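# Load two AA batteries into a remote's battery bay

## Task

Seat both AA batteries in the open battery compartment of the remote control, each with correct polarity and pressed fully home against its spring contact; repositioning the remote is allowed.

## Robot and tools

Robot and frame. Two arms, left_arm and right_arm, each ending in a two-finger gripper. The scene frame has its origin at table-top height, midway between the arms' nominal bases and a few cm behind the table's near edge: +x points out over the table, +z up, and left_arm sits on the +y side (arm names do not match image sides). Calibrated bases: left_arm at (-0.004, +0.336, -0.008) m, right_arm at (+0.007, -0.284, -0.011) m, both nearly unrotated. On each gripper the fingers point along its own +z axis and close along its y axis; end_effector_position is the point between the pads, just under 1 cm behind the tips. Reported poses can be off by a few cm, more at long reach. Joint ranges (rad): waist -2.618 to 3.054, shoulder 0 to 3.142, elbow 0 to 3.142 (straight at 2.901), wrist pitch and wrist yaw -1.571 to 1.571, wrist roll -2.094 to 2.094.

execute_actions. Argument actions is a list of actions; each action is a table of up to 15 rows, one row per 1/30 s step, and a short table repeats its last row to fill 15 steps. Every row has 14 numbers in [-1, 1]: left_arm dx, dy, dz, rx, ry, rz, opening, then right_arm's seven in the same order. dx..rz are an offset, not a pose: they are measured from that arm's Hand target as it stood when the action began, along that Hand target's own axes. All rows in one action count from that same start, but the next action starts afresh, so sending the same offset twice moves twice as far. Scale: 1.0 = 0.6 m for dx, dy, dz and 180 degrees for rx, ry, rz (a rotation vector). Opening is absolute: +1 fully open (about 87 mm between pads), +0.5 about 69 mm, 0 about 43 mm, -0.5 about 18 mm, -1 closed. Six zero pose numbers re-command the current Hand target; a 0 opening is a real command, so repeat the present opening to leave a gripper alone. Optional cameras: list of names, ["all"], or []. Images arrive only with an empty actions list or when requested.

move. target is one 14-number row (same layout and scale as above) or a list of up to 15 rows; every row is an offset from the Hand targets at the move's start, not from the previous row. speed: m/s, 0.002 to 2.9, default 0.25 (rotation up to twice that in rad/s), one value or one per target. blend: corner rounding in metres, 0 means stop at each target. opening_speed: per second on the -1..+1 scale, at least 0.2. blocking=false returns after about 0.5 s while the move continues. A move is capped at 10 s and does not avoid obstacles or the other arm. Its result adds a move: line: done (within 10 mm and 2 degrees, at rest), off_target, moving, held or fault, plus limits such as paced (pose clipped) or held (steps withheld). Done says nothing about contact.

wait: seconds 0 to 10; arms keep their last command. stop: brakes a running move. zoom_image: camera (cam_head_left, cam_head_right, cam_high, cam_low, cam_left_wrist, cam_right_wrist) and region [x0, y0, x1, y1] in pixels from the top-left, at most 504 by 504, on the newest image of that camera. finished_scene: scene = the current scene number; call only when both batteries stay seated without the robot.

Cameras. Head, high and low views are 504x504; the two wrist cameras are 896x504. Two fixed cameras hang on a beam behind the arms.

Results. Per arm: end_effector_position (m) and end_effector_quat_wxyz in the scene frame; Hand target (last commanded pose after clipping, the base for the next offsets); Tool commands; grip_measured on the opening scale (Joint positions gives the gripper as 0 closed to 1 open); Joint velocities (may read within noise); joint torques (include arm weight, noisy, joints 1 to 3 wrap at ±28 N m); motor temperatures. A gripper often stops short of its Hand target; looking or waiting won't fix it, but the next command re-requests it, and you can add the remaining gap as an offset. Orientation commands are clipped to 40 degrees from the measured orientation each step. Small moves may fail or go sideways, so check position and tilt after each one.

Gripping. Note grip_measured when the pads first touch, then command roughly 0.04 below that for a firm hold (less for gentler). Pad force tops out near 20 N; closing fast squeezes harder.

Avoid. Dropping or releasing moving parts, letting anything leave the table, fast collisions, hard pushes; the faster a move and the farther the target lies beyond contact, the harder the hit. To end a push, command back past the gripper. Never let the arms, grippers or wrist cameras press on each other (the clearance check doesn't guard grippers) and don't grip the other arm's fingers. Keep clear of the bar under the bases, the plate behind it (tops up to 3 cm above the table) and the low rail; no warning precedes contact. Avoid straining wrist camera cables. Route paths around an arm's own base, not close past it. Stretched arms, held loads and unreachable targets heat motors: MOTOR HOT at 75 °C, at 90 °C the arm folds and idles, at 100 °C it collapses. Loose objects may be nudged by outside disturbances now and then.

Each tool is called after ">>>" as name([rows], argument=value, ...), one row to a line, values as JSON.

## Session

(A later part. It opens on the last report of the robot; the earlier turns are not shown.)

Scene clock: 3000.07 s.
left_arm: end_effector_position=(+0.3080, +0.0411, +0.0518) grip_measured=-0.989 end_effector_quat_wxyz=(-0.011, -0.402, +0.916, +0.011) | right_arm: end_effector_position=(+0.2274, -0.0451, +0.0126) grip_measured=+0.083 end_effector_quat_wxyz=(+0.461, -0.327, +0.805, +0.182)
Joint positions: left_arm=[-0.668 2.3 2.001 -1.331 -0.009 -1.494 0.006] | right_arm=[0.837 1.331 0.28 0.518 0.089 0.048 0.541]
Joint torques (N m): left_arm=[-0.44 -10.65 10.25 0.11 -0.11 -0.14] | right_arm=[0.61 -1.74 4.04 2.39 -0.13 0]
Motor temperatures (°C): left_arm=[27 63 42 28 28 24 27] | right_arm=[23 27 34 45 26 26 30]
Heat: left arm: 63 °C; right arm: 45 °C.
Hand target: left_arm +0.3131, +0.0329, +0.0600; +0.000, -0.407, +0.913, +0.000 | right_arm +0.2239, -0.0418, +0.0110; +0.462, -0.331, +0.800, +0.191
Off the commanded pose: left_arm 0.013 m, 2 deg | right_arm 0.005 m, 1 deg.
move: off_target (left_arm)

>>> move(target=[-0.0371,0,0,0,0,0,-0.99,0,0,0,0,0,0,-0.02], speed=0.06, cameras=["cam_left_wrist"])

Scene clock: 3009.00 s.
left_arm: end_effector_position=(+0.3220, +0.0554, +0.0528) grip_measured=-0.989 end_effector_quat_wxyz=(-0.011, -0.413, +0.911, +0.010) | right_arm: end_effector_position=(+0.2274, -0.0451, +0.0126) grip_measured=+0.083 end_effector_quat_wxyz=(+0.461, -0.327, +0.805, +0.182)
Joint positions: left_arm=[-0.622 2.307 2.016 -1.339 -0.009 -1.472 0.006] | right_arm=[0.837 1.331 0.28 0.518 0.089 0.048 0.541]
Joint torques (N m): left_arm=[-0.17 -10.47 10.39 0.11 -0.13 0.13] | right_arm=[0.59 -1.72 4.03 2.4 -0.13 0]
Motor temperatures (°C): left_arm=[27 64 43 28 28 24 27] | right_arm=[23 27 34 45 26 26 30]
Heat: left arm: 64 °C; right arm: 45 °C.
Hand target: left_arm +0.3280, +0.0495, +0.0600; +0.000, -0.407, +0.913, +0.000 | right_arm +0.2239, -0.0418, +0.0110; +0.462, -0.331, +0.800, +0.191
Off the commanded pose: left_arm 0.011 m, 2 deg | right_arm 0.005 m, 1 deg.
move: off_target (left_arm)
Images, in order (width x height): cam_left_wrist 896x504.

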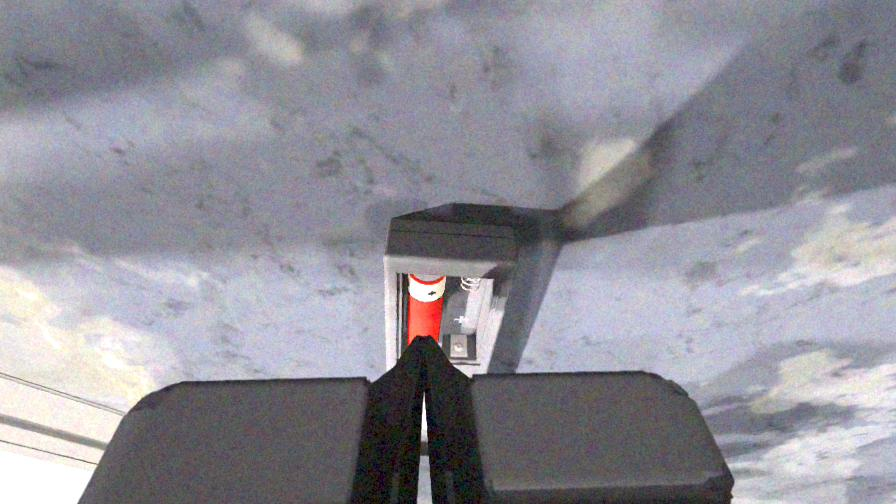

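>>> move(target=[0,0,0.0667,0,0,0,-0.99,0,0,0,0,0,0,-0.02], speed=0.04, cameras=["cam_left_wrist"])

>>> move(target=[0,0,0.0333,0,0,0,-0.99,0,0,0,0,0,0,-0.02], speed=0.03)

>>> move(target=[0,0,-0.1,0,0,0,-0.99,0,0,0,0,0,0,-0.02], speed=0.06, cameras=["cam_left_wrist","cam_right_wrist"])

Scene clock: 3016.80 s.
left_arm: end_effector_position=(+0.3230, +0.0543, +0.0319) grip_measured=-0.989 end_effector_quat_wxyz=(-0.010, -0.411, +0.912, +0.007) | right_arm: end_effector_position=(+0.2274, -0.0451, +0.0126) grip_measured=+0.083 end_effector_quat_wxyz=(+0.461, -0.327, +0.805, +0.182)
Joint positions: left_arm=[-0.622 2.313 1.944 -1.255 -0.009 -1.468 0.006] | right_arm=[0.837 1.331 0.28 0.518 0.089 0.048 0.541]
Joint torques (N m): left_arm=[-0.1 -10.11 3.74 0.71 -0.12 0.1] | right_arm=[0.58 -1.74 4.03 2.39 -0.14 0.01]
Motor temperatures (°C): left_arm=[27 65 43 28 28 24 27] | right_arm=[23 27 34 45 26 26 30]
Heat: left arm: 65 °C; right arm: 45 °C.
Hand target: left_arm +0.3280, +0.0495, +0.0200; +0.000, -0.407, +0.913, +0.000 | right_arm +0.2239, -0.0418, +0.0110; +0.462, -0.331, +0.800, +0.191
Off the commanded pose: left_arm 0.014 m, 1 deg | right_arm 0.005 m, 1 deg.
move: off_target (left_arm)
Images, in order (width x height): cam_left_wrist 896x504.

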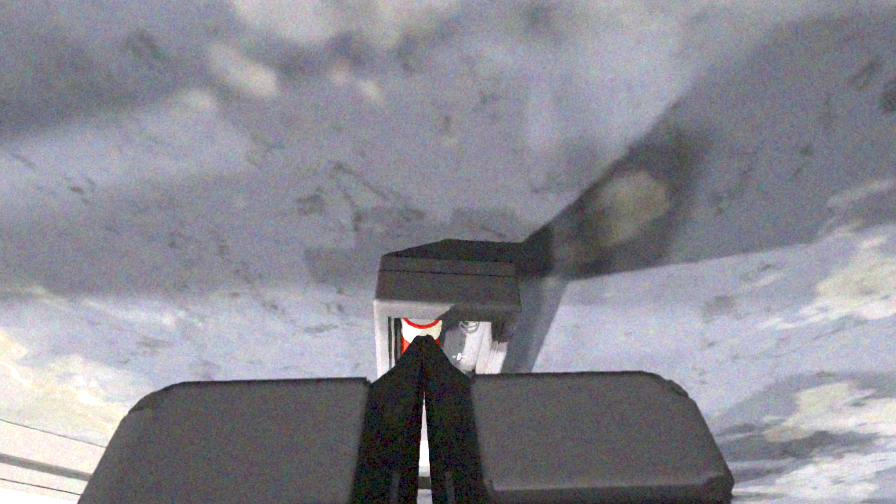

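Scene clock: 3018.00 s.
left_arm: end_effector_position=(+0.3231, +0.0548, +0.0307) grip_measured=-0.989 end_effector_quat_wxyz=(-0.010, -0.412, +0.911, -0.005) | right_arm: end_effector_position=(+0.2274, -0.0451, +0.0126) grip_measured=+0.083 end_effector_quat_wxyz=(+0.461, -0.327, +0.805, +0.182)
Joint positions: left_arm=[-0.616 2.288 1.897 -1.21 0.004 -1.463 0.006] | right_arm=[0.837 1.331 0.28 0.518 0.089 0.048 0.541]
Joint torques (N m): left_arm=[-0.43 -7.1 2.3 0.98 -0.26 0.08] | right_arm=[0.59 -1.73 4.01 2.39 -0.14 0]
Motor temperatures (°C): left_arm=[27 65 43 28 28 24 27] | right_arm=[23 27 34 45 26 26 30]
Heat: left arm: 65 °C; right arm: 45 °C.
Hand target: left_arm +0.3280, +0.0495, +0.0000; +0.000, -0.407, +0.913, +0.000 | right_arm +0.2239, -0.0418, +0.0110; +0.462, -0.331, +0.800, +0.191
Off the commanded pose: left_arm 0.032 m, 1 deg | right_arm 0.005 m, 1 deg.
move: off_target (left_arm)

Scene clock: 3021.10 s.
left_arm: end_effector_position=(+0.3228, +0.0561, +0.0534) grip_measured=-0.989 end_effector_quat_wxyz=(-0.014, -0.411, +0.912, +0.008) | right_arm: end_effector_position=(+0.2274, -0.0451, +0.0126) grip_measured=+0.083 end_effector_quat_wxyz=(+0.461, -0.327, +0.805, +0.182)
Joint positions: left_arm=[-0.617 2.307 2.018 -1.339 -0.003 -1.463 0.006] | right_arm=[0.837 1.331 0.28 0.518 0.089 0.048 0.541]
Joint torques (N m): left_arm=[-0.68 -10.45 10.25 0.11 -0.2 0.05] | right_arm=[0.62 -1.76 4.03 2.39 -0.15 0]
Motor temperatures (°C): left_arm=[27 65 43 28 28 24 27] | right_arm=[23 27 34 45 26 26 30]
Heat: left arm: 65 °C; right arm: 45 °C.
Hand target: left_arm +0.3280, +0.0495, +0.0600; +0.000, -0.407, +0.913, +0.000 | right_arm +0.2239, -0.0418, +0.0110; +0.462, -0.331, +0.800, +0.191
Off the commanded pose: left_arm 0.011 m, 2 deg | right_arm 0.005 m, 1 deg.
move: off_target (left_arm)
Images, in order (width x height): cam_left_wrist 896x504, cam_right_wrist 896x504.

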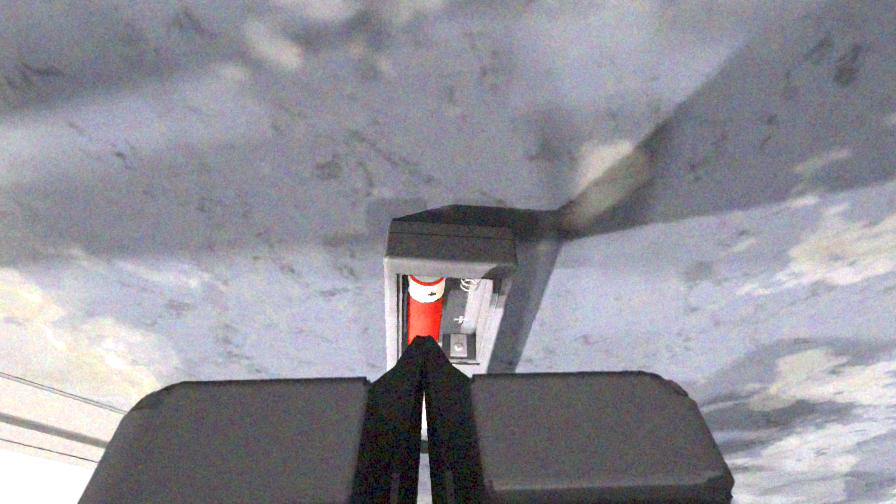

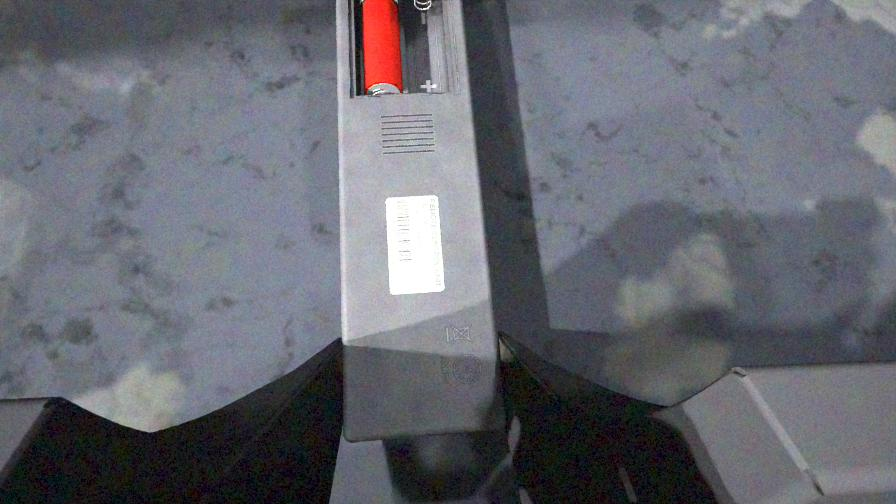

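>>> move([
  [0,0,-0.0667,0,0,0,-0.99,0,0,0,0,0,0,-0.02],
  [-0.3148,0.3372,-0.0667,0,-0.0333,-0.0444,-0.99,0,0,0,0,0,0,-0.02],
], speed=[0.08,0.15], blend=0.02, cameras=["cam_left_wrist"])

Scene clock: 3126.53 s.
left_arm: end_effector_position=(+0.2993, +0.3245, +0.0921) grip_measured=-0.989 end_effector_quat_wxyz=(+0.021, -0.478, +0.878, +0.028) | right_arm: end_effector_position=(+0.2274, -0.0451, +0.0126) grip_measured=+0.083 end_effector_quat_wxyz=(+0.461, -0.327, +0.805, +0.182)
Joint positions: left_arm=[0.004 1.79 1.457 -1.241 -0.102 -0.991 0.006] | right_arm=[0.837 1.331 0.28 0.518 0.089 0.048 0.541]
Joint torques (N m): left_arm=[-0.18 -10.37 5.72 0.53 -0.2 0.15] | right_arm=[0.64 -1.74 4 2.39 -0.14 0]
Motor temperatures (°C): left_arm=[27 67 48 28 28 24 27] | right_arm=[23 27 34 45 26 26 30]
Heat: left arm: 67 °C; right arm: 45 °C.
Hand target: left_arm +0.3036, +0.3252, +0.0999; +0.048, -0.469, +0.881, +0.021 | right_arm +0.2239, -0.0418, +0.0110; +0.462, -0.331, +0.800, +0.191
Off the commanded pose: left_arm 0.009 m, 3 deg | right_arm 0.005 m, 1 deg.
move: off_target (left_arm)
Images, in order (width x height): cam_left_wrist 896x504.

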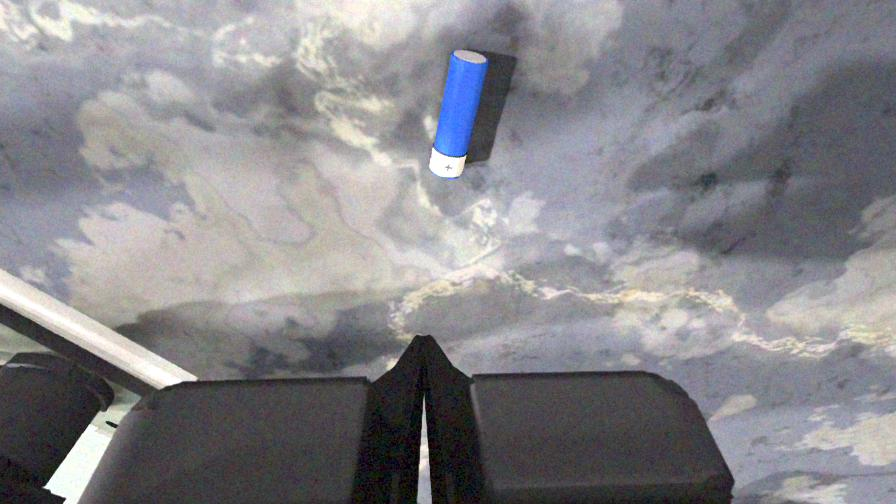

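>>> move([
  [0.0113,0.0008,0.1074,0,0,0,-0.99,0,0,0,0,0,0,-0.02],
  [0.0174,0.0013,0.1652,0,0,0,-0.99,0,0,0,0,0,0,-0.02],
], speed=[0.1,0.03], blend=0.005, cameras=["cam_left_wrist"])

Scene clock: 3161.47 s.
left_arm: end_effector_position=(+0.2973, +0.3232, +0.0108) grip_measured=-0.989 end_effector_quat_wxyz=(+0.035, -0.471, +0.881, +0.021) | right_arm: end_effector_position=(+0.2274, -0.0451, +0.0126) grip_measured=+0.083 end_effector_quat_wxyz=(+0.461, -0.327, +0.805, +0.182)
Joint positions: left_arm=[0.007 1.828 1.173 -0.887 -0.102 -0.971 0.006] | right_arm=[0.837 1.331 0.28 0.518 0.089 0.048 0.541]
Joint torques (N m): left_arm=[0.31 -5.94 3.88 0.91 -0.2 0.13] | right_arm=[0.59 -1.76 4 2.4 -0.14 0.01]
Motor temperatures (°C): left_arm=[27 65 44 29 28 24 27] | right_arm=[23 27 34 45 26 26 30]
Heat: left arm: 65 °C; right arm: 45 °C.
Hand target: left_arm +0.3035, +0.3252, +0.0002; +0.048, -0.469, +0.881, +0.021 | right_arm +0.2239, -0.0418, +0.0110; +0.462, -0.331, +0.800, +0.191
Off the commanded pose: left_arm 0.012 m, 1 deg | right_arm 0.005 m, 1 deg.
move: off_target (left_arm)
Images, in order (width x height): cam_left_wrist 896x504.

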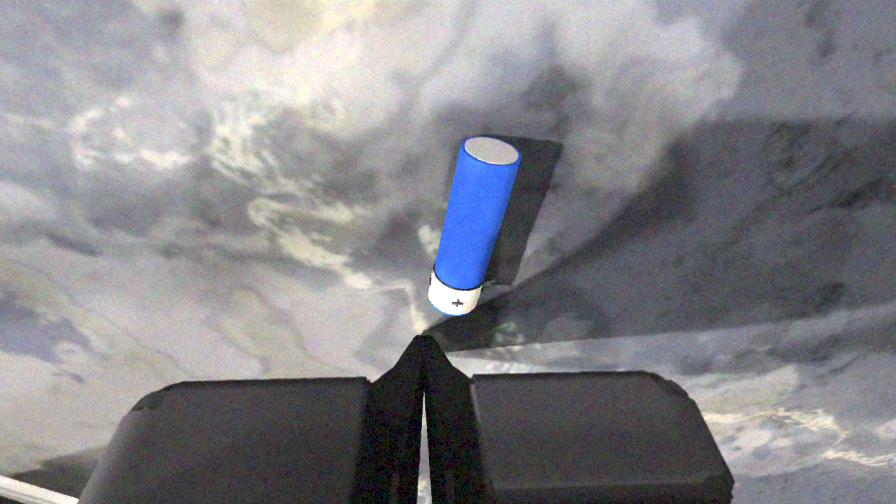

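>>> move(target=[0,0,0.0117,0,0,0,-0.99,0,0,0,0,0,0,-0.02], speed=0.03)

Scene clock: 3165.97 s.
left_arm: end_effector_position=(+0.2969, +0.3236, +0.0102) grip_measured=-0.989 end_effector_quat_wxyz=(+0.033, -0.471, +0.881, +0.019) | right_arm: end_effector_position=(+0.2274, -0.0451, +0.0126) grip_measured=+0.083 end_effector_quat_wxyz=(+0.461, -0.327, +0.805, +0.182)
Joint positions: left_arm=[0.012 1.828 1.17 -0.883 -0.096 -0.966 0.006] | right_arm=[0.837 1.331 0.28 0.518 0.089 0.048 0.541]
Joint torques (N m): left_arm=[0.21 -4.98 2.82 1.1 -0.26 0.11] | right_arm=[0.61 -1.76 3.97 2.39 -0.14 0]
Motor temperatures (°C): left_arm=[27 63 44 29 28 24 27] | right_arm=[23 27 34 45 26 26 30]
Heat: left arm: 63 °C; right arm: 45 °C.
Hand target: left_arm +0.3040, +0.3257, -0.0067; +0.048, -0.469, +0.881, +0.021 | right_arm +0.2239, -0.0418, +0.0110; +0.462, -0.331, +0.800, +0.191
Off the commanded pose: left_arm 0.018 m, 2 deg | right_arm 0.005 m, 1 deg.
move: off_target (left_arm)

>>> move([
  [-0.0087,-0.0007,-0.0827,0,0,0,-0.99,0,0,0,0,0,0,-0.02],
  [-0.05695,-0.01375,-0.09375,0,0,0.0317,-0.3,0,0,0,0,0,0,-0.02],
], speed=[0.06,0.08], blend=0.01, cameras=["cam_left_wrist"])

Scene clock: 3212.87 s.
left_arm: end_effector_position=(+0.3161, +0.3416, +0.0446) grip_measured=-0.300 end_effector_quat_wxyz=(+0.031, -0.432, +0.901, +0.021) | right_arm: end_effector_position=(+0.2274, -0.0451, +0.0126) grip_measured=+0.083 end_effector_quat_wxyz=(+0.461, -0.327, +0.805, +0.182)
Joint positions: left_arm=[0.053 1.869 1.369 -1.041 -0.096 -0.837 0.35] | right_arm=[0.837 1.331 0.28 0.518 0.089 0.048 0.541]
Joint torques (N m): left_arm=[0.18 -7.47 10.47 0.28 -0.23 0.15] | right_arm=[0.64 -1.74 4.01 2.39 -0.14 0]
Motor temperatures (°C): left_arm=[27 54 40 30 28 24 27] | right_arm=[23 27 34 45 26 26 30]
Heat: left arm: 54 °C; right arm: 45 °C.
Hand target: left_arm +0.3262, +0.3447, +0.0528; +0.047, -0.425, +0.904, +0.023 | right_arm +0.2239, -0.0418, +0.0110; +0.462, -0.331, +0.800, +0.191
Off the commanded pose: left_arm 0.013 m, 2 deg | right_arm 0.005 m, 1 deg.
move: off_target (left_arm); target 2's new opening was sent with left_arm's hand 0.013 m and 2 deg from that target
Images, in order (width x height): cam_left_wrist 896x504.

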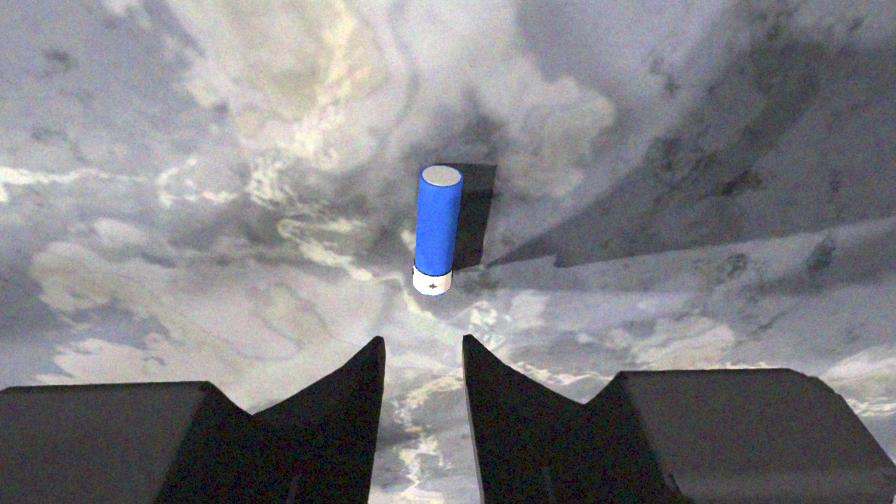

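>>> move(target=[-0.0013,-0.002,0.0485,0,0,0,-0.3,0,0,0,0,0,0,-0.02], speed=0.05, cameras=["cam_left_wrist"])

Scene clock: 3227.60 s.
left_arm: end_effector_position=(+0.3248, +0.3442, +0.0263) grip_measured=-0.300 end_effector_quat_wxyz=(+0.034, -0.432, +0.901, +0.020) | right_arm: end_effector_position=(+0.2274, -0.0451, +0.0126) grip_measured=+0.083 end_effector_quat_wxyz=(+0.461, -0.327, +0.805, +0.182)
Joint positions: left_arm=[0.061 1.914 1.354 -0.974 -0.096 -0.829 0.35] | right_arm=[0.837 1.331 0.28 0.518 0.089 0.048 0.541]
Joint torques (N m): left_arm=[0.23 -7.99 5.72 0.62 -0.22 0.16] | right_arm=[0.64 -1.74 4.01 2.39 -0.15 -0.01]
Heat: left arm: 54 °C; right arm: 45 °C.
Hand target: left_arm +0.3295, +0.3470, +0.0240; +0.047, -0.425, +0.904, +0.023 | right_arm +0.2239, -0.0418, +0.0110; +0.462, -0.331, +0.800, +0.191
Off the commanded pose: left_arm 0.006 m, 2 deg | right_arm 0.005 m, 1 deg.
move: done
Images, in order (width x height): cam_left_wrist 896x504.

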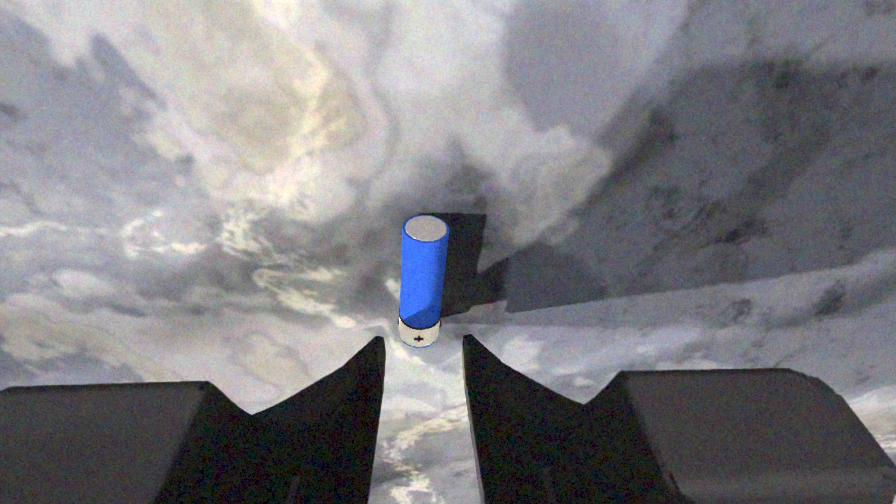

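>>> move(target=[0.0015,0,0.0141,0,0,0.0167,-0.3,0,0,0,0,0,0,-0.02], speed=0.03, cameras=["cam_left_wrist"])

Scene clock: 3243.80 s.
left_arm: end_effector_position=(+0.3249, +0.3454, +0.0185) grip_measured=-0.300 end_effector_quat_wxyz=(+0.034, -0.410, +0.911, +0.021) | right_arm: end_effector_position=(+0.2274, -0.0451, +0.0126) grip_measured=+0.083 end_effector_quat_wxyz=(+0.461, -0.327, +0.805, +0.182)
Joint positions: left_arm=[0.061 1.928 1.34 -0.945 -0.096 -0.78 0.35] | right_arm=[0.837 1.331 0.28 0.518 0.089 0.048 0.541]
Joint torques (N m): left_arm=[-0.03 -7.88 5.56 0.64 -0.22 0.16] | right_arm=[0.61 -1.74 4.04 2.39 -0.14 0]
Heat: left arm: 54 °C; right arm: 45 °C.
Hand target: left_arm +0.3294, +0.3470, +0.0154; +0.046, -0.401, +0.915, +0.025 | right_arm +0.2239, -0.0418, +0.0110; +0.462, -0.331, +0.800, +0.191
Off the commanded pose: left_arm 0.006 m, 2 deg | right_arm 0.005 m, 1 deg.
move: done
Images, in order (width x height): cam_left_wrist 896x504.

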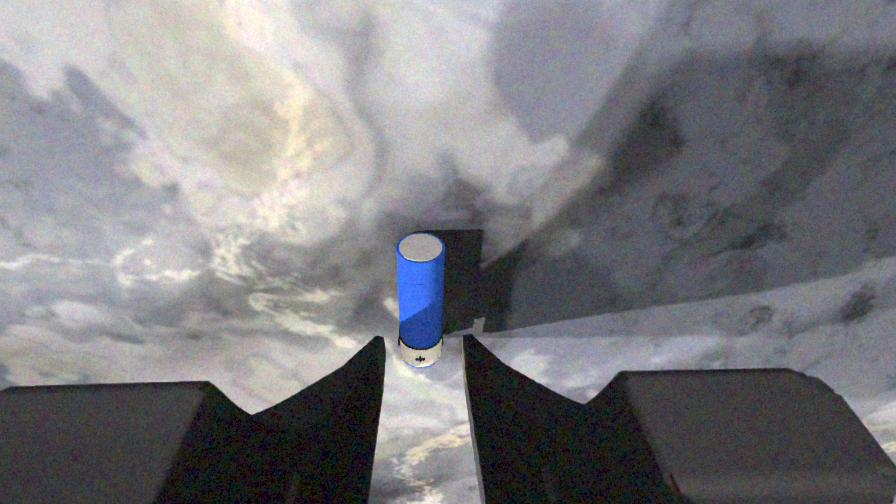

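>>> move(target=[0,0,0,0,0,0,-0.64,0,0,0,0,0,0,-0.02], opening_speed=0.3, cameras=["cam_left_wrist"])

Scene clock: 3249.10 s.
left_arm: end_effector_position=(+0.3249, +0.3454, +0.0185) grip_measured=-0.608 end_effector_quat_wxyz=(+0.034, -0.410, +0.911, +0.021) | right_arm: end_effector_position=(+0.2274, -0.0451, +0.0126) grip_measured=+0.083 end_effector_quat_wxyz=(+0.461, -0.327, +0.805, +0.182)
Joint positions: left_arm=[0.061 1.928 1.34 -0.945 -0.096 -0.78 0.196] | right_arm=[0.837 1.331 0.28 0.518 0.089 0.048 0.541]
Joint torques (N m): left_arm=[-0.06 -7.88 5.53 0.63 -0.22 0.15] | right_arm=[0.61 -1.73 4.03 2.39 -0.13 0]
Motor temperatures (°C): left_arm=[27 55 41 30 28 24 27] | right_arm=[23 27 34 45 26 26 30]
Heat: left arm: 55 °C; right arm: 45 °C.
Hand target: left_arm +0.3294, +0.3470, +0.0154; +0.046, -0.401, +0.915, +0.025 | right_arm +0.2239, -0.0418, +0.0110; +0.462, -0.331, +0.800, +0.191
Off the commanded pose: left_arm 0.006 m, 2 deg | right_arm 0.005 m, 1 deg.
move: done
Images, in order (width x height): cam_left_wrist 896x504.

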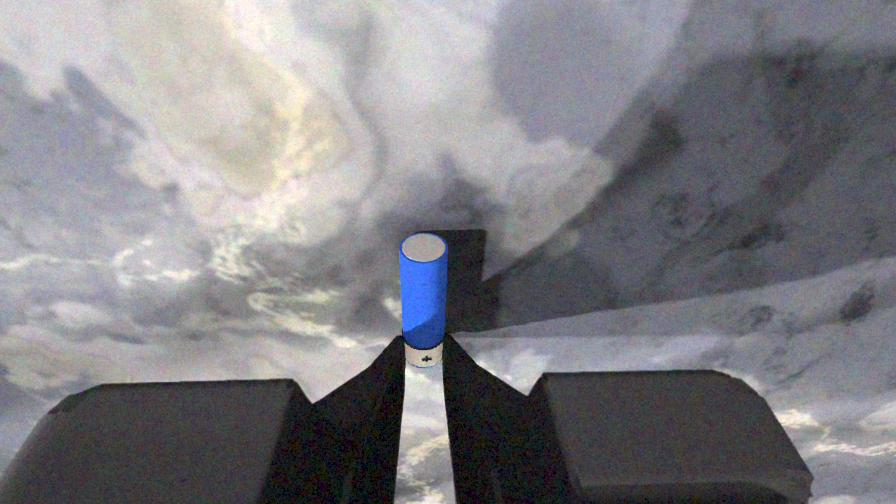

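>>> move([
  [-0.0123,0.001,-0.1172,0,0,0,-0.64,0,0,0,0,0,0,-0.02],
  [0.4333,-0.3698,-0.1672,0,0,0,-0.64,0,0,0,0,0,0,-0.02],
], speed=[0.06,0.15], blend=0.02, cameras=["cam_left_wrist","cam_right_wrist"])

Scene clock: 3290.23 s.
left_arm: end_effector_position=(+0.3053, +0.0034, +0.0784) grip_measured=-0.608 end_effector_quat_wxyz=(+0.036, -0.392, +0.919, +0.032) | right_arm: end_effector_position=(+0.2274, -0.0451, +0.0126) grip_measured=+0.083 end_effector_quat_wxyz=(+0.461, -0.327, +0.805, +0.182)
Joint positions: left_arm=[-0.775 2.454 2.385 -1.566 -0.105 -1.581 0.196] | right_arm=[0.837 1.331 0.28 0.518 0.089 0.048 0.541]
Joint torques (N m): left_arm=[0.01 -11.38 10.19 0.1 -0.2 -0.14] | right_arm=[0.62 -1.74 4 2.39 -0.14 0]
Motor temperatures (°C): left_arm=[27 56 41 29 28 24 28] | right_arm=[23 27 34 45 26 26 30]
Heat: left arm: 56 °C; right arm: 45 °C.
Hand target: left_arm +0.3111, -0.0016, +0.0864; +0.046, -0.401, +0.915, +0.025 | right_arm +0.2239, -0.0418, +0.0110; +0.462, -0.331, +0.800, +0.191
Off the commanded pose: left_arm 0.011 m, 2 deg | right_arm 0.005 m, 1 deg.
joint sent to its limit (left arm) — joint 4 (wrist pitch), lower limit. The joint targets are off in position, not in orientation.
move: off_target (left_arm)
Images, in order (width x height): cam_left_wrist 896x504, cam_right_wrist 896x504.

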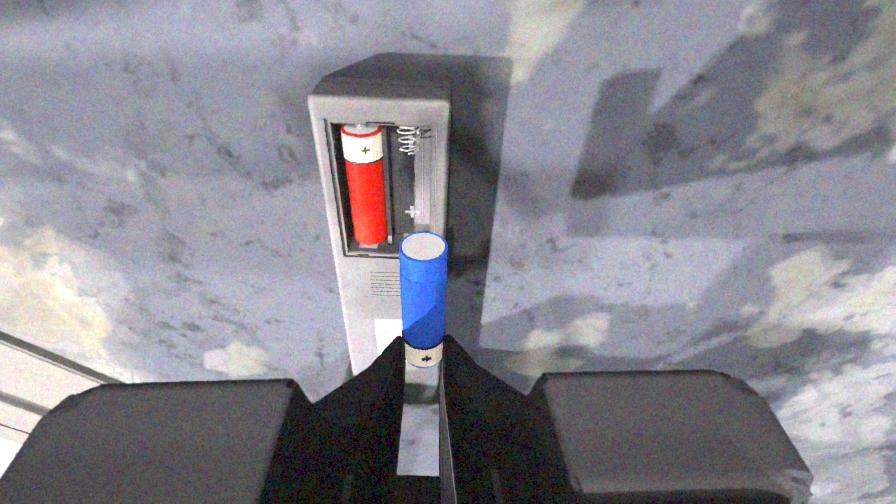

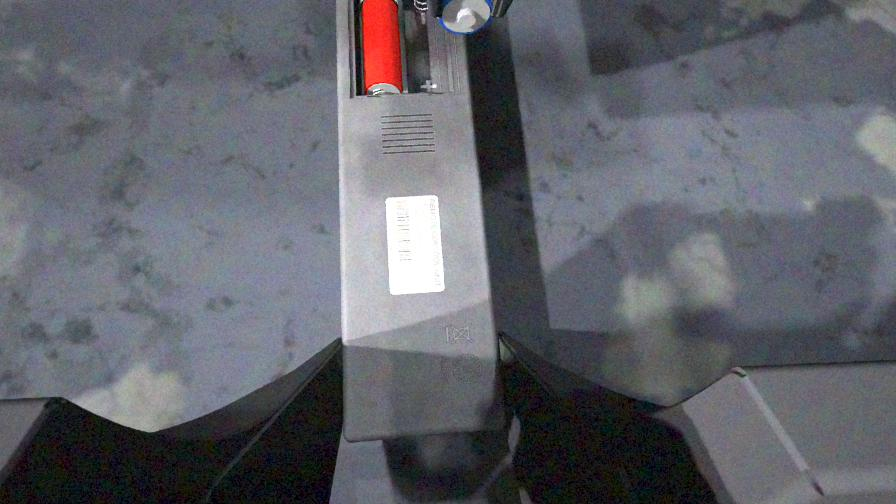

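>>> move(target=[-0.001,0.0078,0.0445,0,0.1222,0,-0.64,0,0,0,0,0,0,-0.02], speed=0.08, cameras=["cam_left_wrist","cam_right_wrist"])

Scene clock: 3383.63 s.
left_arm: end_effector_position=(+0.3086, +0.0106, +0.0510) grip_measured=-0.608 end_effector_quat_wxyz=(-0.130, -0.404, +0.905, -0.030) | right_arm: end_effector_position=(+0.2274, -0.0451, +0.0126) grip_measured=+0.083 end_effector_quat_wxyz=(+0.461, -0.327, +0.805, +0.182)
Joint positions: left_arm=[-0.628 2.454 2.199 -1.425 0.237 -1.458 0.196] | right_arm=[0.837 1.331 0.28 0.518 0.089 0.048 0.541]
Joint torques (N m): left_arm=[0.16 -13.63 5.59 0.29 0.29 0.14] | right_arm=[0.59 -1.72 4.01 2.39 -0.14 0]
Motor temperatures (°C): left_arm=[27 61 45 29 28 24 29] | right_arm=[23 27 34 45 26 26 30]
Heat: left arm: 61 °C; right arm: 45 °C.
Hand target: left_arm +0.3097, +0.0042, +0.0600; -0.129, -0.398, +0.907, -0.052 | right_arm +0.2239, -0.0418, +0.0110; +0.462, -0.331, +0.800, +0.191
Off the commanded pose: left_arm 0.011 m, 3 deg | right_arm 0.005 m, 1 deg.
move: off_target (left_arm)
Images, in order (width x height): cam_left_wrist 896x504, cam_right_wrist 896x504.

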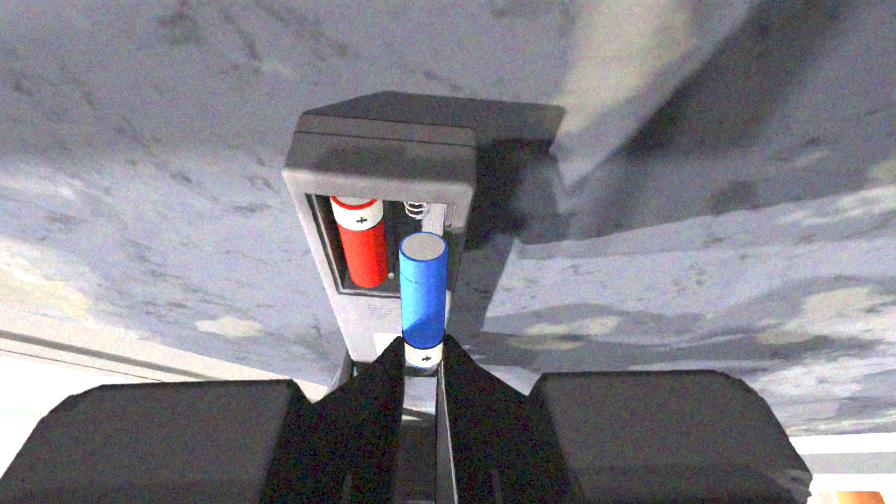

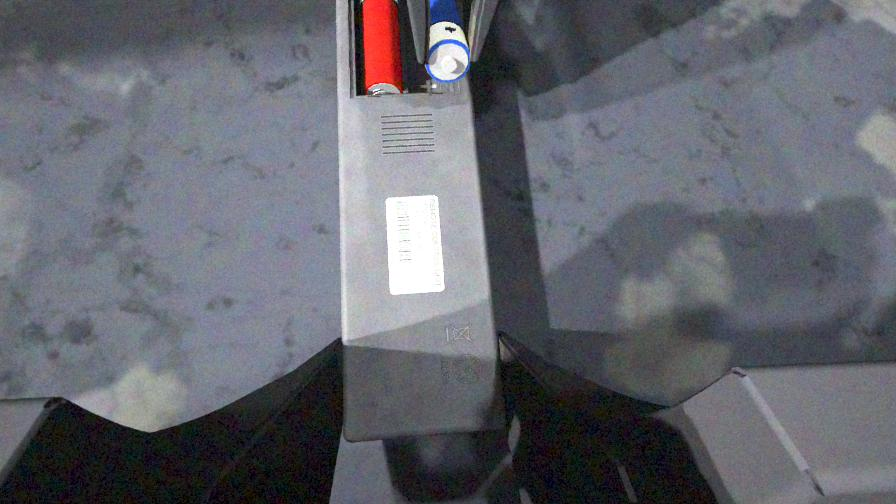

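>>> zoom_image(camera="cam_right_wrist", region=[320, 0, 540, 124])

>>> zoom_image(camera="cam_left_wrist", region=[280, 160, 504, 400])

Scaled by 2.291 from the camera's 896x504 image, which has a finer 1280x720 frame.

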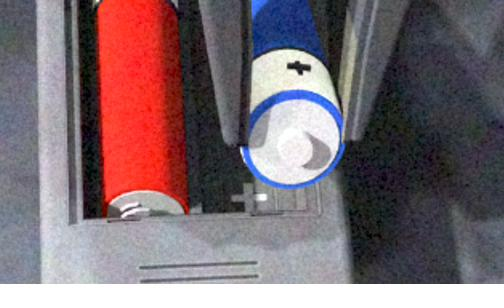

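Scaled by 2.100 from the camera's 896x504 image, which has a finer 1280x720 frame.

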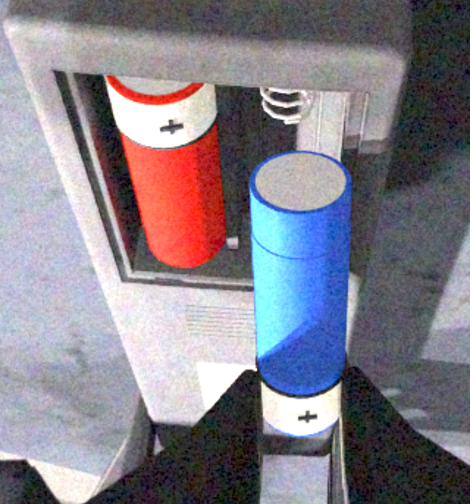

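>>> move(target=[-0.0112,0.0021,0.0393,0.013,0,0,-0.64,0,0,0,0,0,0,-0.02], speed=0.03, cameras=["cam_left_wrist","cam_right_wrist"])

Scene clock: 3437.97 s.
left_arm: end_effector_position=(+0.3052, +0.0131, +0.0383) grip_measured=-0.608 end_effector_quat_wxyz=(-0.137, -0.408, +0.901, -0.055) | right_arm: end_effector_position=(+0.2274, -0.0451, +0.0126) grip_measured=+0.083 end_effector_quat_wxyz=(+0.461, -0.328, +0.804, +0.181)
Joint positions: left_arm=[-0.614 2.386 2.02 -1.279 0.274 -1.457 0.196] | right_arm=[0.837 1.331 0.28 0.518 0.089 0.047 0.541]
Joint torques (N m): left_arm=[-0.68 -12.22 4.16 0.66 0.04 0.06] | right_arm=[0.59 -1.76 4 2.4 -0.14 0]
Motor temperatures (°C): left_arm=[27 68 43 29 28 24 29] | right_arm=[23 27 34 45 26 26 30]
Heat: left arm: 68 °C; right arm: 45 °C.
Hand target: left_arm +0.3086, +0.0051, +0.0355; -0.121, -0.401, +0.905, -0.071 | right_arm +0.2239, -0.0418, +0.0110; +0.462, -0.331, +0.800, +0.191
Off the commanded pose: left_arm 0.009 m, 3 deg | right_arm 0.005 m, 1 deg.
move: off_target (left_arm)
Images, in order (width x height): cam_left_wrist 896x504, cam_right_wrist 896x504.

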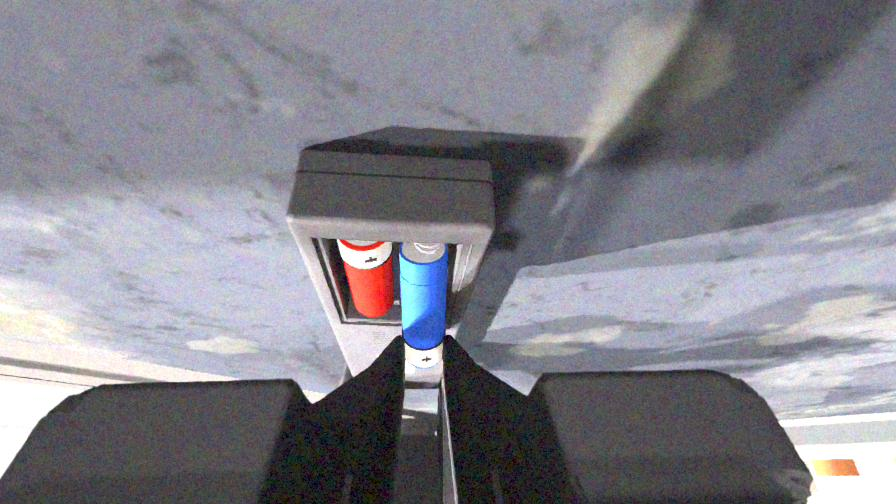

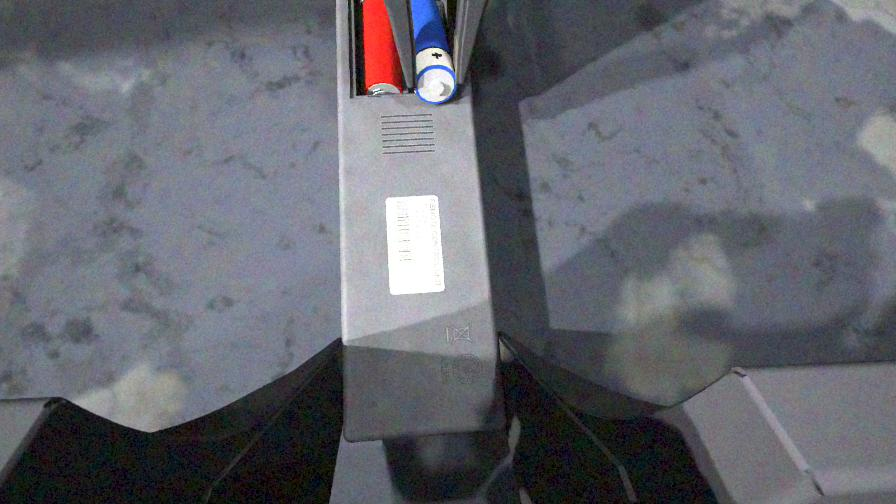

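>>> move(target=[-0.0319,0,-0.0092,0,0,0,-0.64,0,0,0,0,0,0,-0.02], speed=0.03, cameras=["cam_left_wrist","cam_right_wrist"])

Scene clock: 3476.50 s.
left_arm: end_effector_position=(+0.3081, +0.0163, +0.0393) grip_measured=-0.608 end_effector_quat_wxyz=(-0.140, -0.398, +0.905, -0.063) | right_arm: end_effector_position=(+0.2274, -0.0451, +0.0126) grip_measured=+0.083 end_effector_quat_wxyz=(+0.461, -0.328, +0.804, +0.181)
Joint positions: left_arm=[-0.601 2.386 2.02 -1.276 0.286 -1.422 0.196] | right_arm=[0.837 1.331 0.28 0.518 0.089 0.047 0.541]
Joint torques (N m): left_arm=[0.98 -10.95 6.82 0.42 -0.11 0.15] | right_arm=[0.62 -1.74 3.99 2.38 -0.14 0.01]
Motor temperatures (°C): left_arm=[27 67 41 29 28 24 29] | right_arm=[23 27 34 45 26 26 30]
Heat: left arm: 67 °C; right arm: 45 °C.
Hand target: left_arm +0.3220, +0.0199, +0.0355; -0.121, -0.401, +0.905, -0.071 | right_arm +0.2239, -0.0418, +0.0110; +0.462, -0.331, +0.800, +0.191
Off the commanded pose: left_arm 0.015 m, 2 deg | right_arm 0.005 m, 1 deg.
move: off_target (left_arm)
Images, in order (width x height): cam_left_wrist 896x504, cam_right_wrist 896x504.

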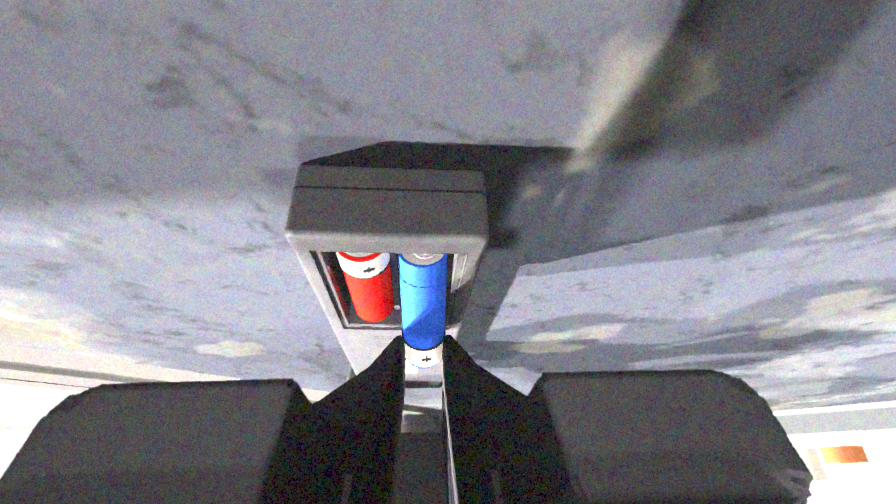

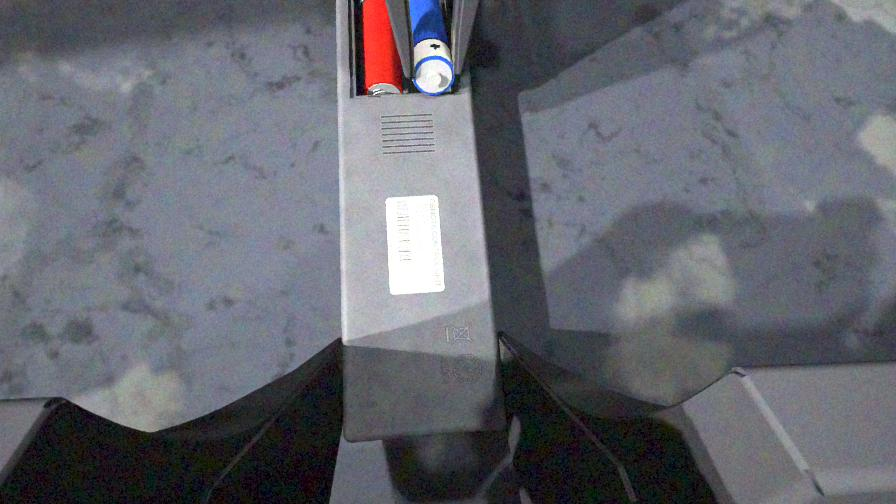

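>>> move(target=[-0.0239,0,-0.0069,0,0,0,-0.64,0,0,0,0,0,0,-0.02], speed=0.03, cameras=["cam_left_wrist","cam_right_wrist"])

Scene clock: 3481.00 s.
left_arm: end_effector_position=(+0.3101, +0.0196, +0.0400) grip_measured=-0.608 end_effector_quat_wxyz=(-0.152, -0.391, +0.905, -0.072) | right_arm: end_effector_position=(+0.2274, -0.0451, +0.0126) grip_measured=+0.083 end_effector_quat_wxyz=(+0.461, -0.328, +0.804, +0.181)
Joint positions: left_arm=[-0.582 2.391 2.02 -1.278 0.315 -1.389 0.196] | right_arm=[0.837 1.331 0.28 0.518 0.089 0.047 0.541]
Joint torques (N m): left_arm=[2.1 -10.28 9.09 0.25 -0.43 0.15] | right_arm=[0.64 -1.74 4.03 2.38 -0.14 0]
Motor temperatures (°C): left_arm=[27 66 41 29 28 24 29] | right_arm=[23 27 34 45 26 26 30]
Heat: left arm: 66 °C; right arm: 45 °C.
Hand target: left_arm +0.3319, +0.0310, +0.0355; -0.121, -0.401, +0.905, -0.071 | right_arm +0.2239, -0.0418, +0.0110; +0.462, -0.331, +0.800, +0.191
Off the commanded pose: left_arm 0.025 m, 4 deg | right_arm 0.005 m, 1 deg.
move: off_target (left_arm)
Images, in order (width x height): cam_left_wrist 896x504, cam_right_wrist 896x504.

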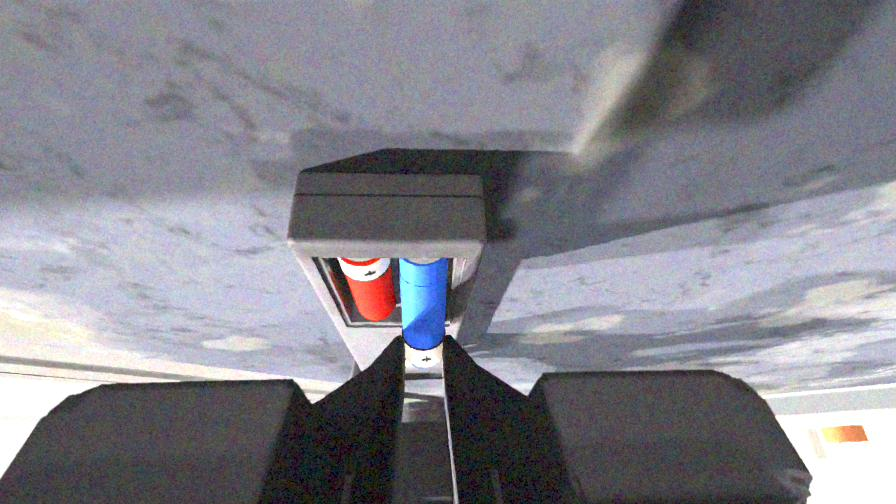

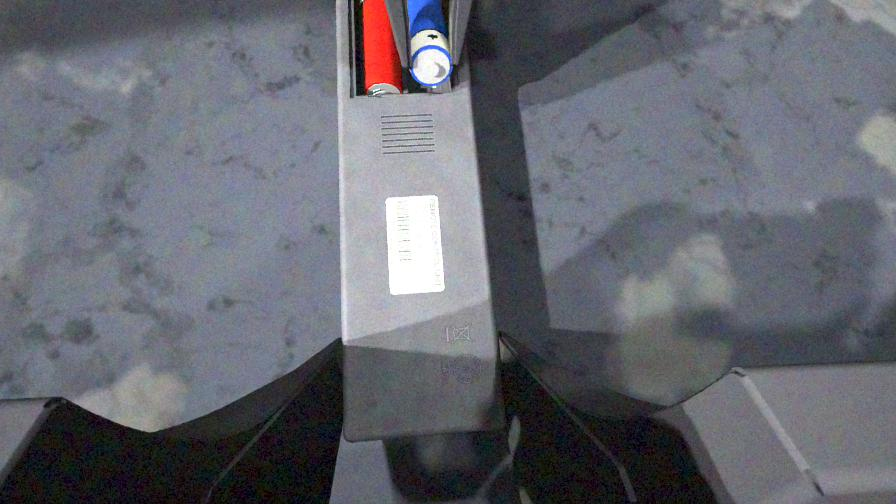

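>>> move(target=[-0.0133,0.0005,0.01,0,-0.078,0,-0.64,0,0,0,0,0,0,-0.02], speed=0.05, cameras=["cam_left_wrist","cam_right_wrist"])

Scene clock: 3502.40 s.
left_arm: end_effector_position=(+0.3080, +0.0190, +0.0362) grip_measured=-0.608 end_effector_quat_wxyz=(-0.087, -0.389, +0.916, -0.036) | right_arm: end_effector_position=(+0.2273, -0.0449, +0.0124) grip_measured=+0.083 end_effector_quat_wxyz=(+0.461, -0.328, +0.804, +0.182)
Joint positions: left_arm=[-0.639 2.371 2.02 -1.276 0.168 -1.438 0.196] | right_arm=[0.837 1.332 0.28 0.52 0.087 0.047 0.541]
Joint torques (N m): left_arm=[0.79 -12.15 5.78 0.6 -1.54 -0.15] | right_arm=[0.62 -1.94 4 2.37 -0.14 0]
Motor temperatures (°C): left_arm=[27 69 42 29 28 24 29] | right_arm=[23 27 34 45 26 26 30]
Heat: left arm: 69 °C; right arm: 45 °C.
Hand target: left_arm +0.3359, +0.0355, +0.0275; -0.010, -0.407, +0.913, -0.021 | right_arm +0.2239, -0.0418, +0.0110; +0.462, -0.331, +0.800, +0.191
Off the commanded pose: left_arm 0.034 m, 9 deg | right_arm 0.005 m, 1 deg.
move: off_target (left_arm)
Images, in order (width x height): cam_left_wrist 896x504, cam_right_wrist 896x504.

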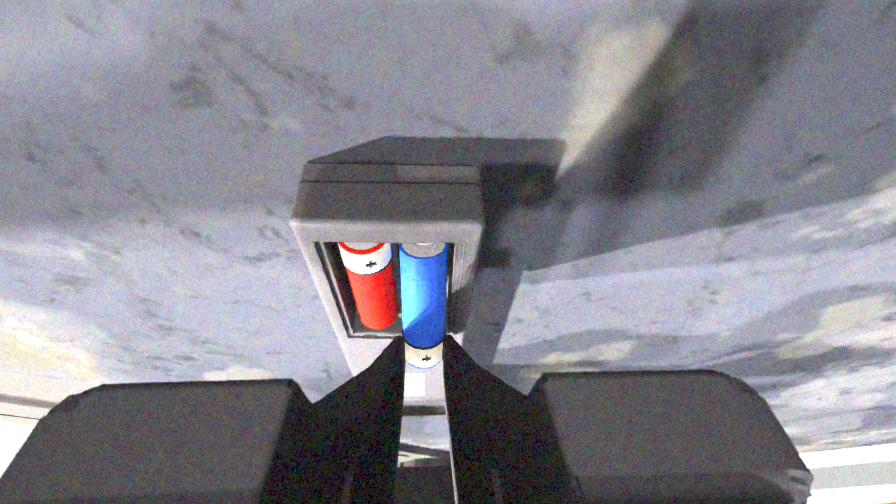

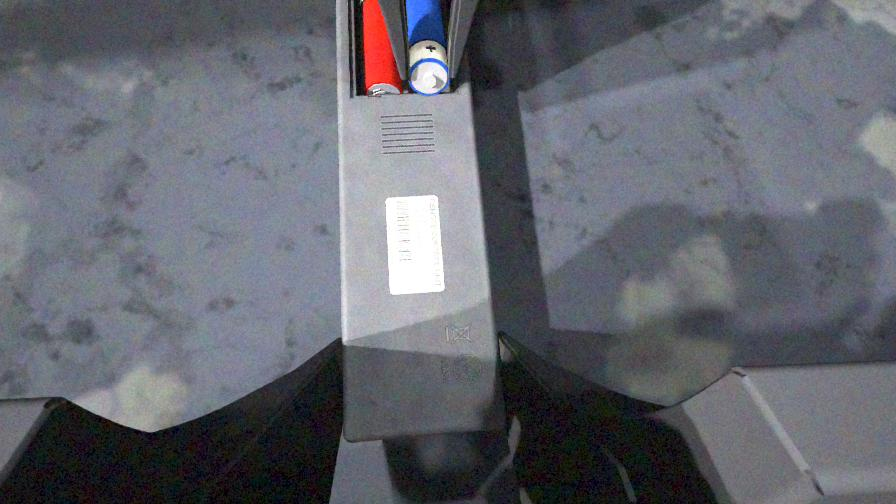

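>>> zoom_image(camera="cam_right_wrist", region=[320, 0, 540, 124])

Scaled by 2.291 from the camera's 896x504 image, which has a finer 1280x720 frame.

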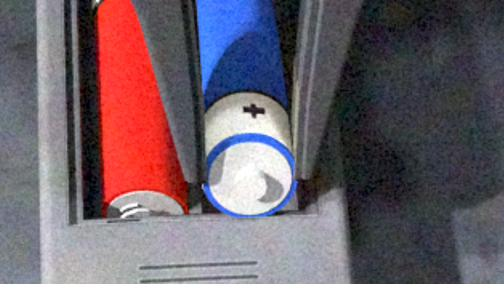

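>>> move(target=[-0.02,0,-0.006,0,0.03,0,-0.64,0,0,0,0,0,0,-0.02], speed=0.04, cameras=["cam_left_wrist","cam_right_wrist"])

Scene clock: 3522.13 s.
left_arm: end_effector_position=(+0.3127, +0.0240, +0.0386) grip_measured=-0.608 end_effector_quat_wxyz=(-0.100, -0.388, +0.915, -0.047) | right_arm: end_effector_position=(+0.2285, -0.0421, +0.0148) grip_measured=+0.083 end_effector_quat_wxyz=(+0.466, -0.328, +0.800, +0.187)
Joint positions: left_arm=[-0.611 2.371 2.02 -1.276 0.201 -1.409 0.196] | right_arm=[0.837 1.337 0.28 0.54 0.083 0.047 0.541]
Joint torques (N m): left_arm=[3.22 -10.54 7.91 0.43 -0.9 0.13] | right_arm=[0.61 -2.29 3.99 2.17 -0.14 0]
Motor temperatures (°C): left_arm=[27 69 42 29 30 24 29] | right_arm=[23 27 34 45 26 26 30]
Heat: left arm: 69 °C; right arm: 45 °C.
Hand target: left_arm +0.3439, +0.0446, +0.0307; -0.053, -0.405, +0.912, -0.040 | right_arm +0.2239, -0.0418, +0.0110; +0.462, -0.331, +0.800, +0.191
Off the commanded pose: left_arm 0.038 m, 6 deg | right_arm 0.006 m, 1 deg.
move: off_target (left_arm)
Images, in order (width x height): cam_left_wrist 896x504, cam_right_wrist 896x504.

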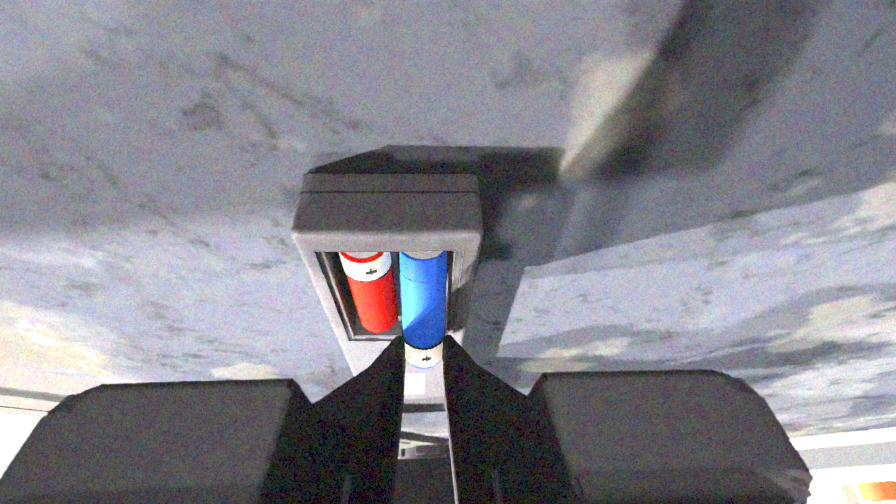

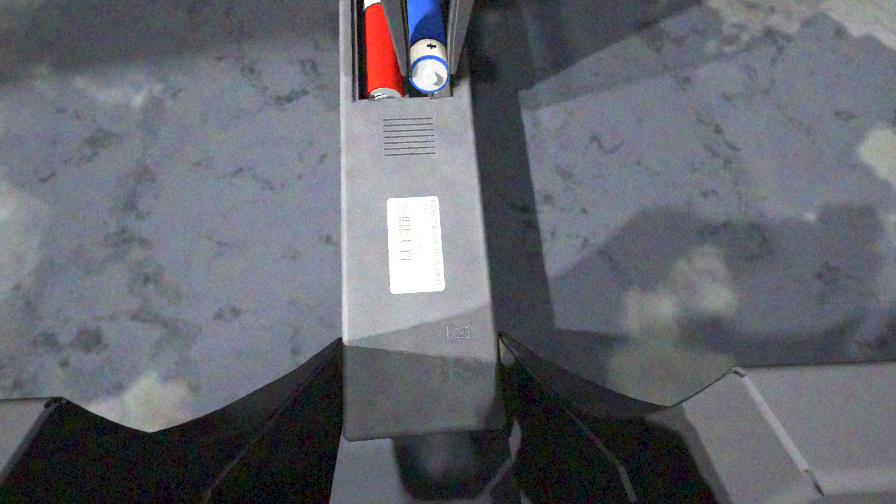

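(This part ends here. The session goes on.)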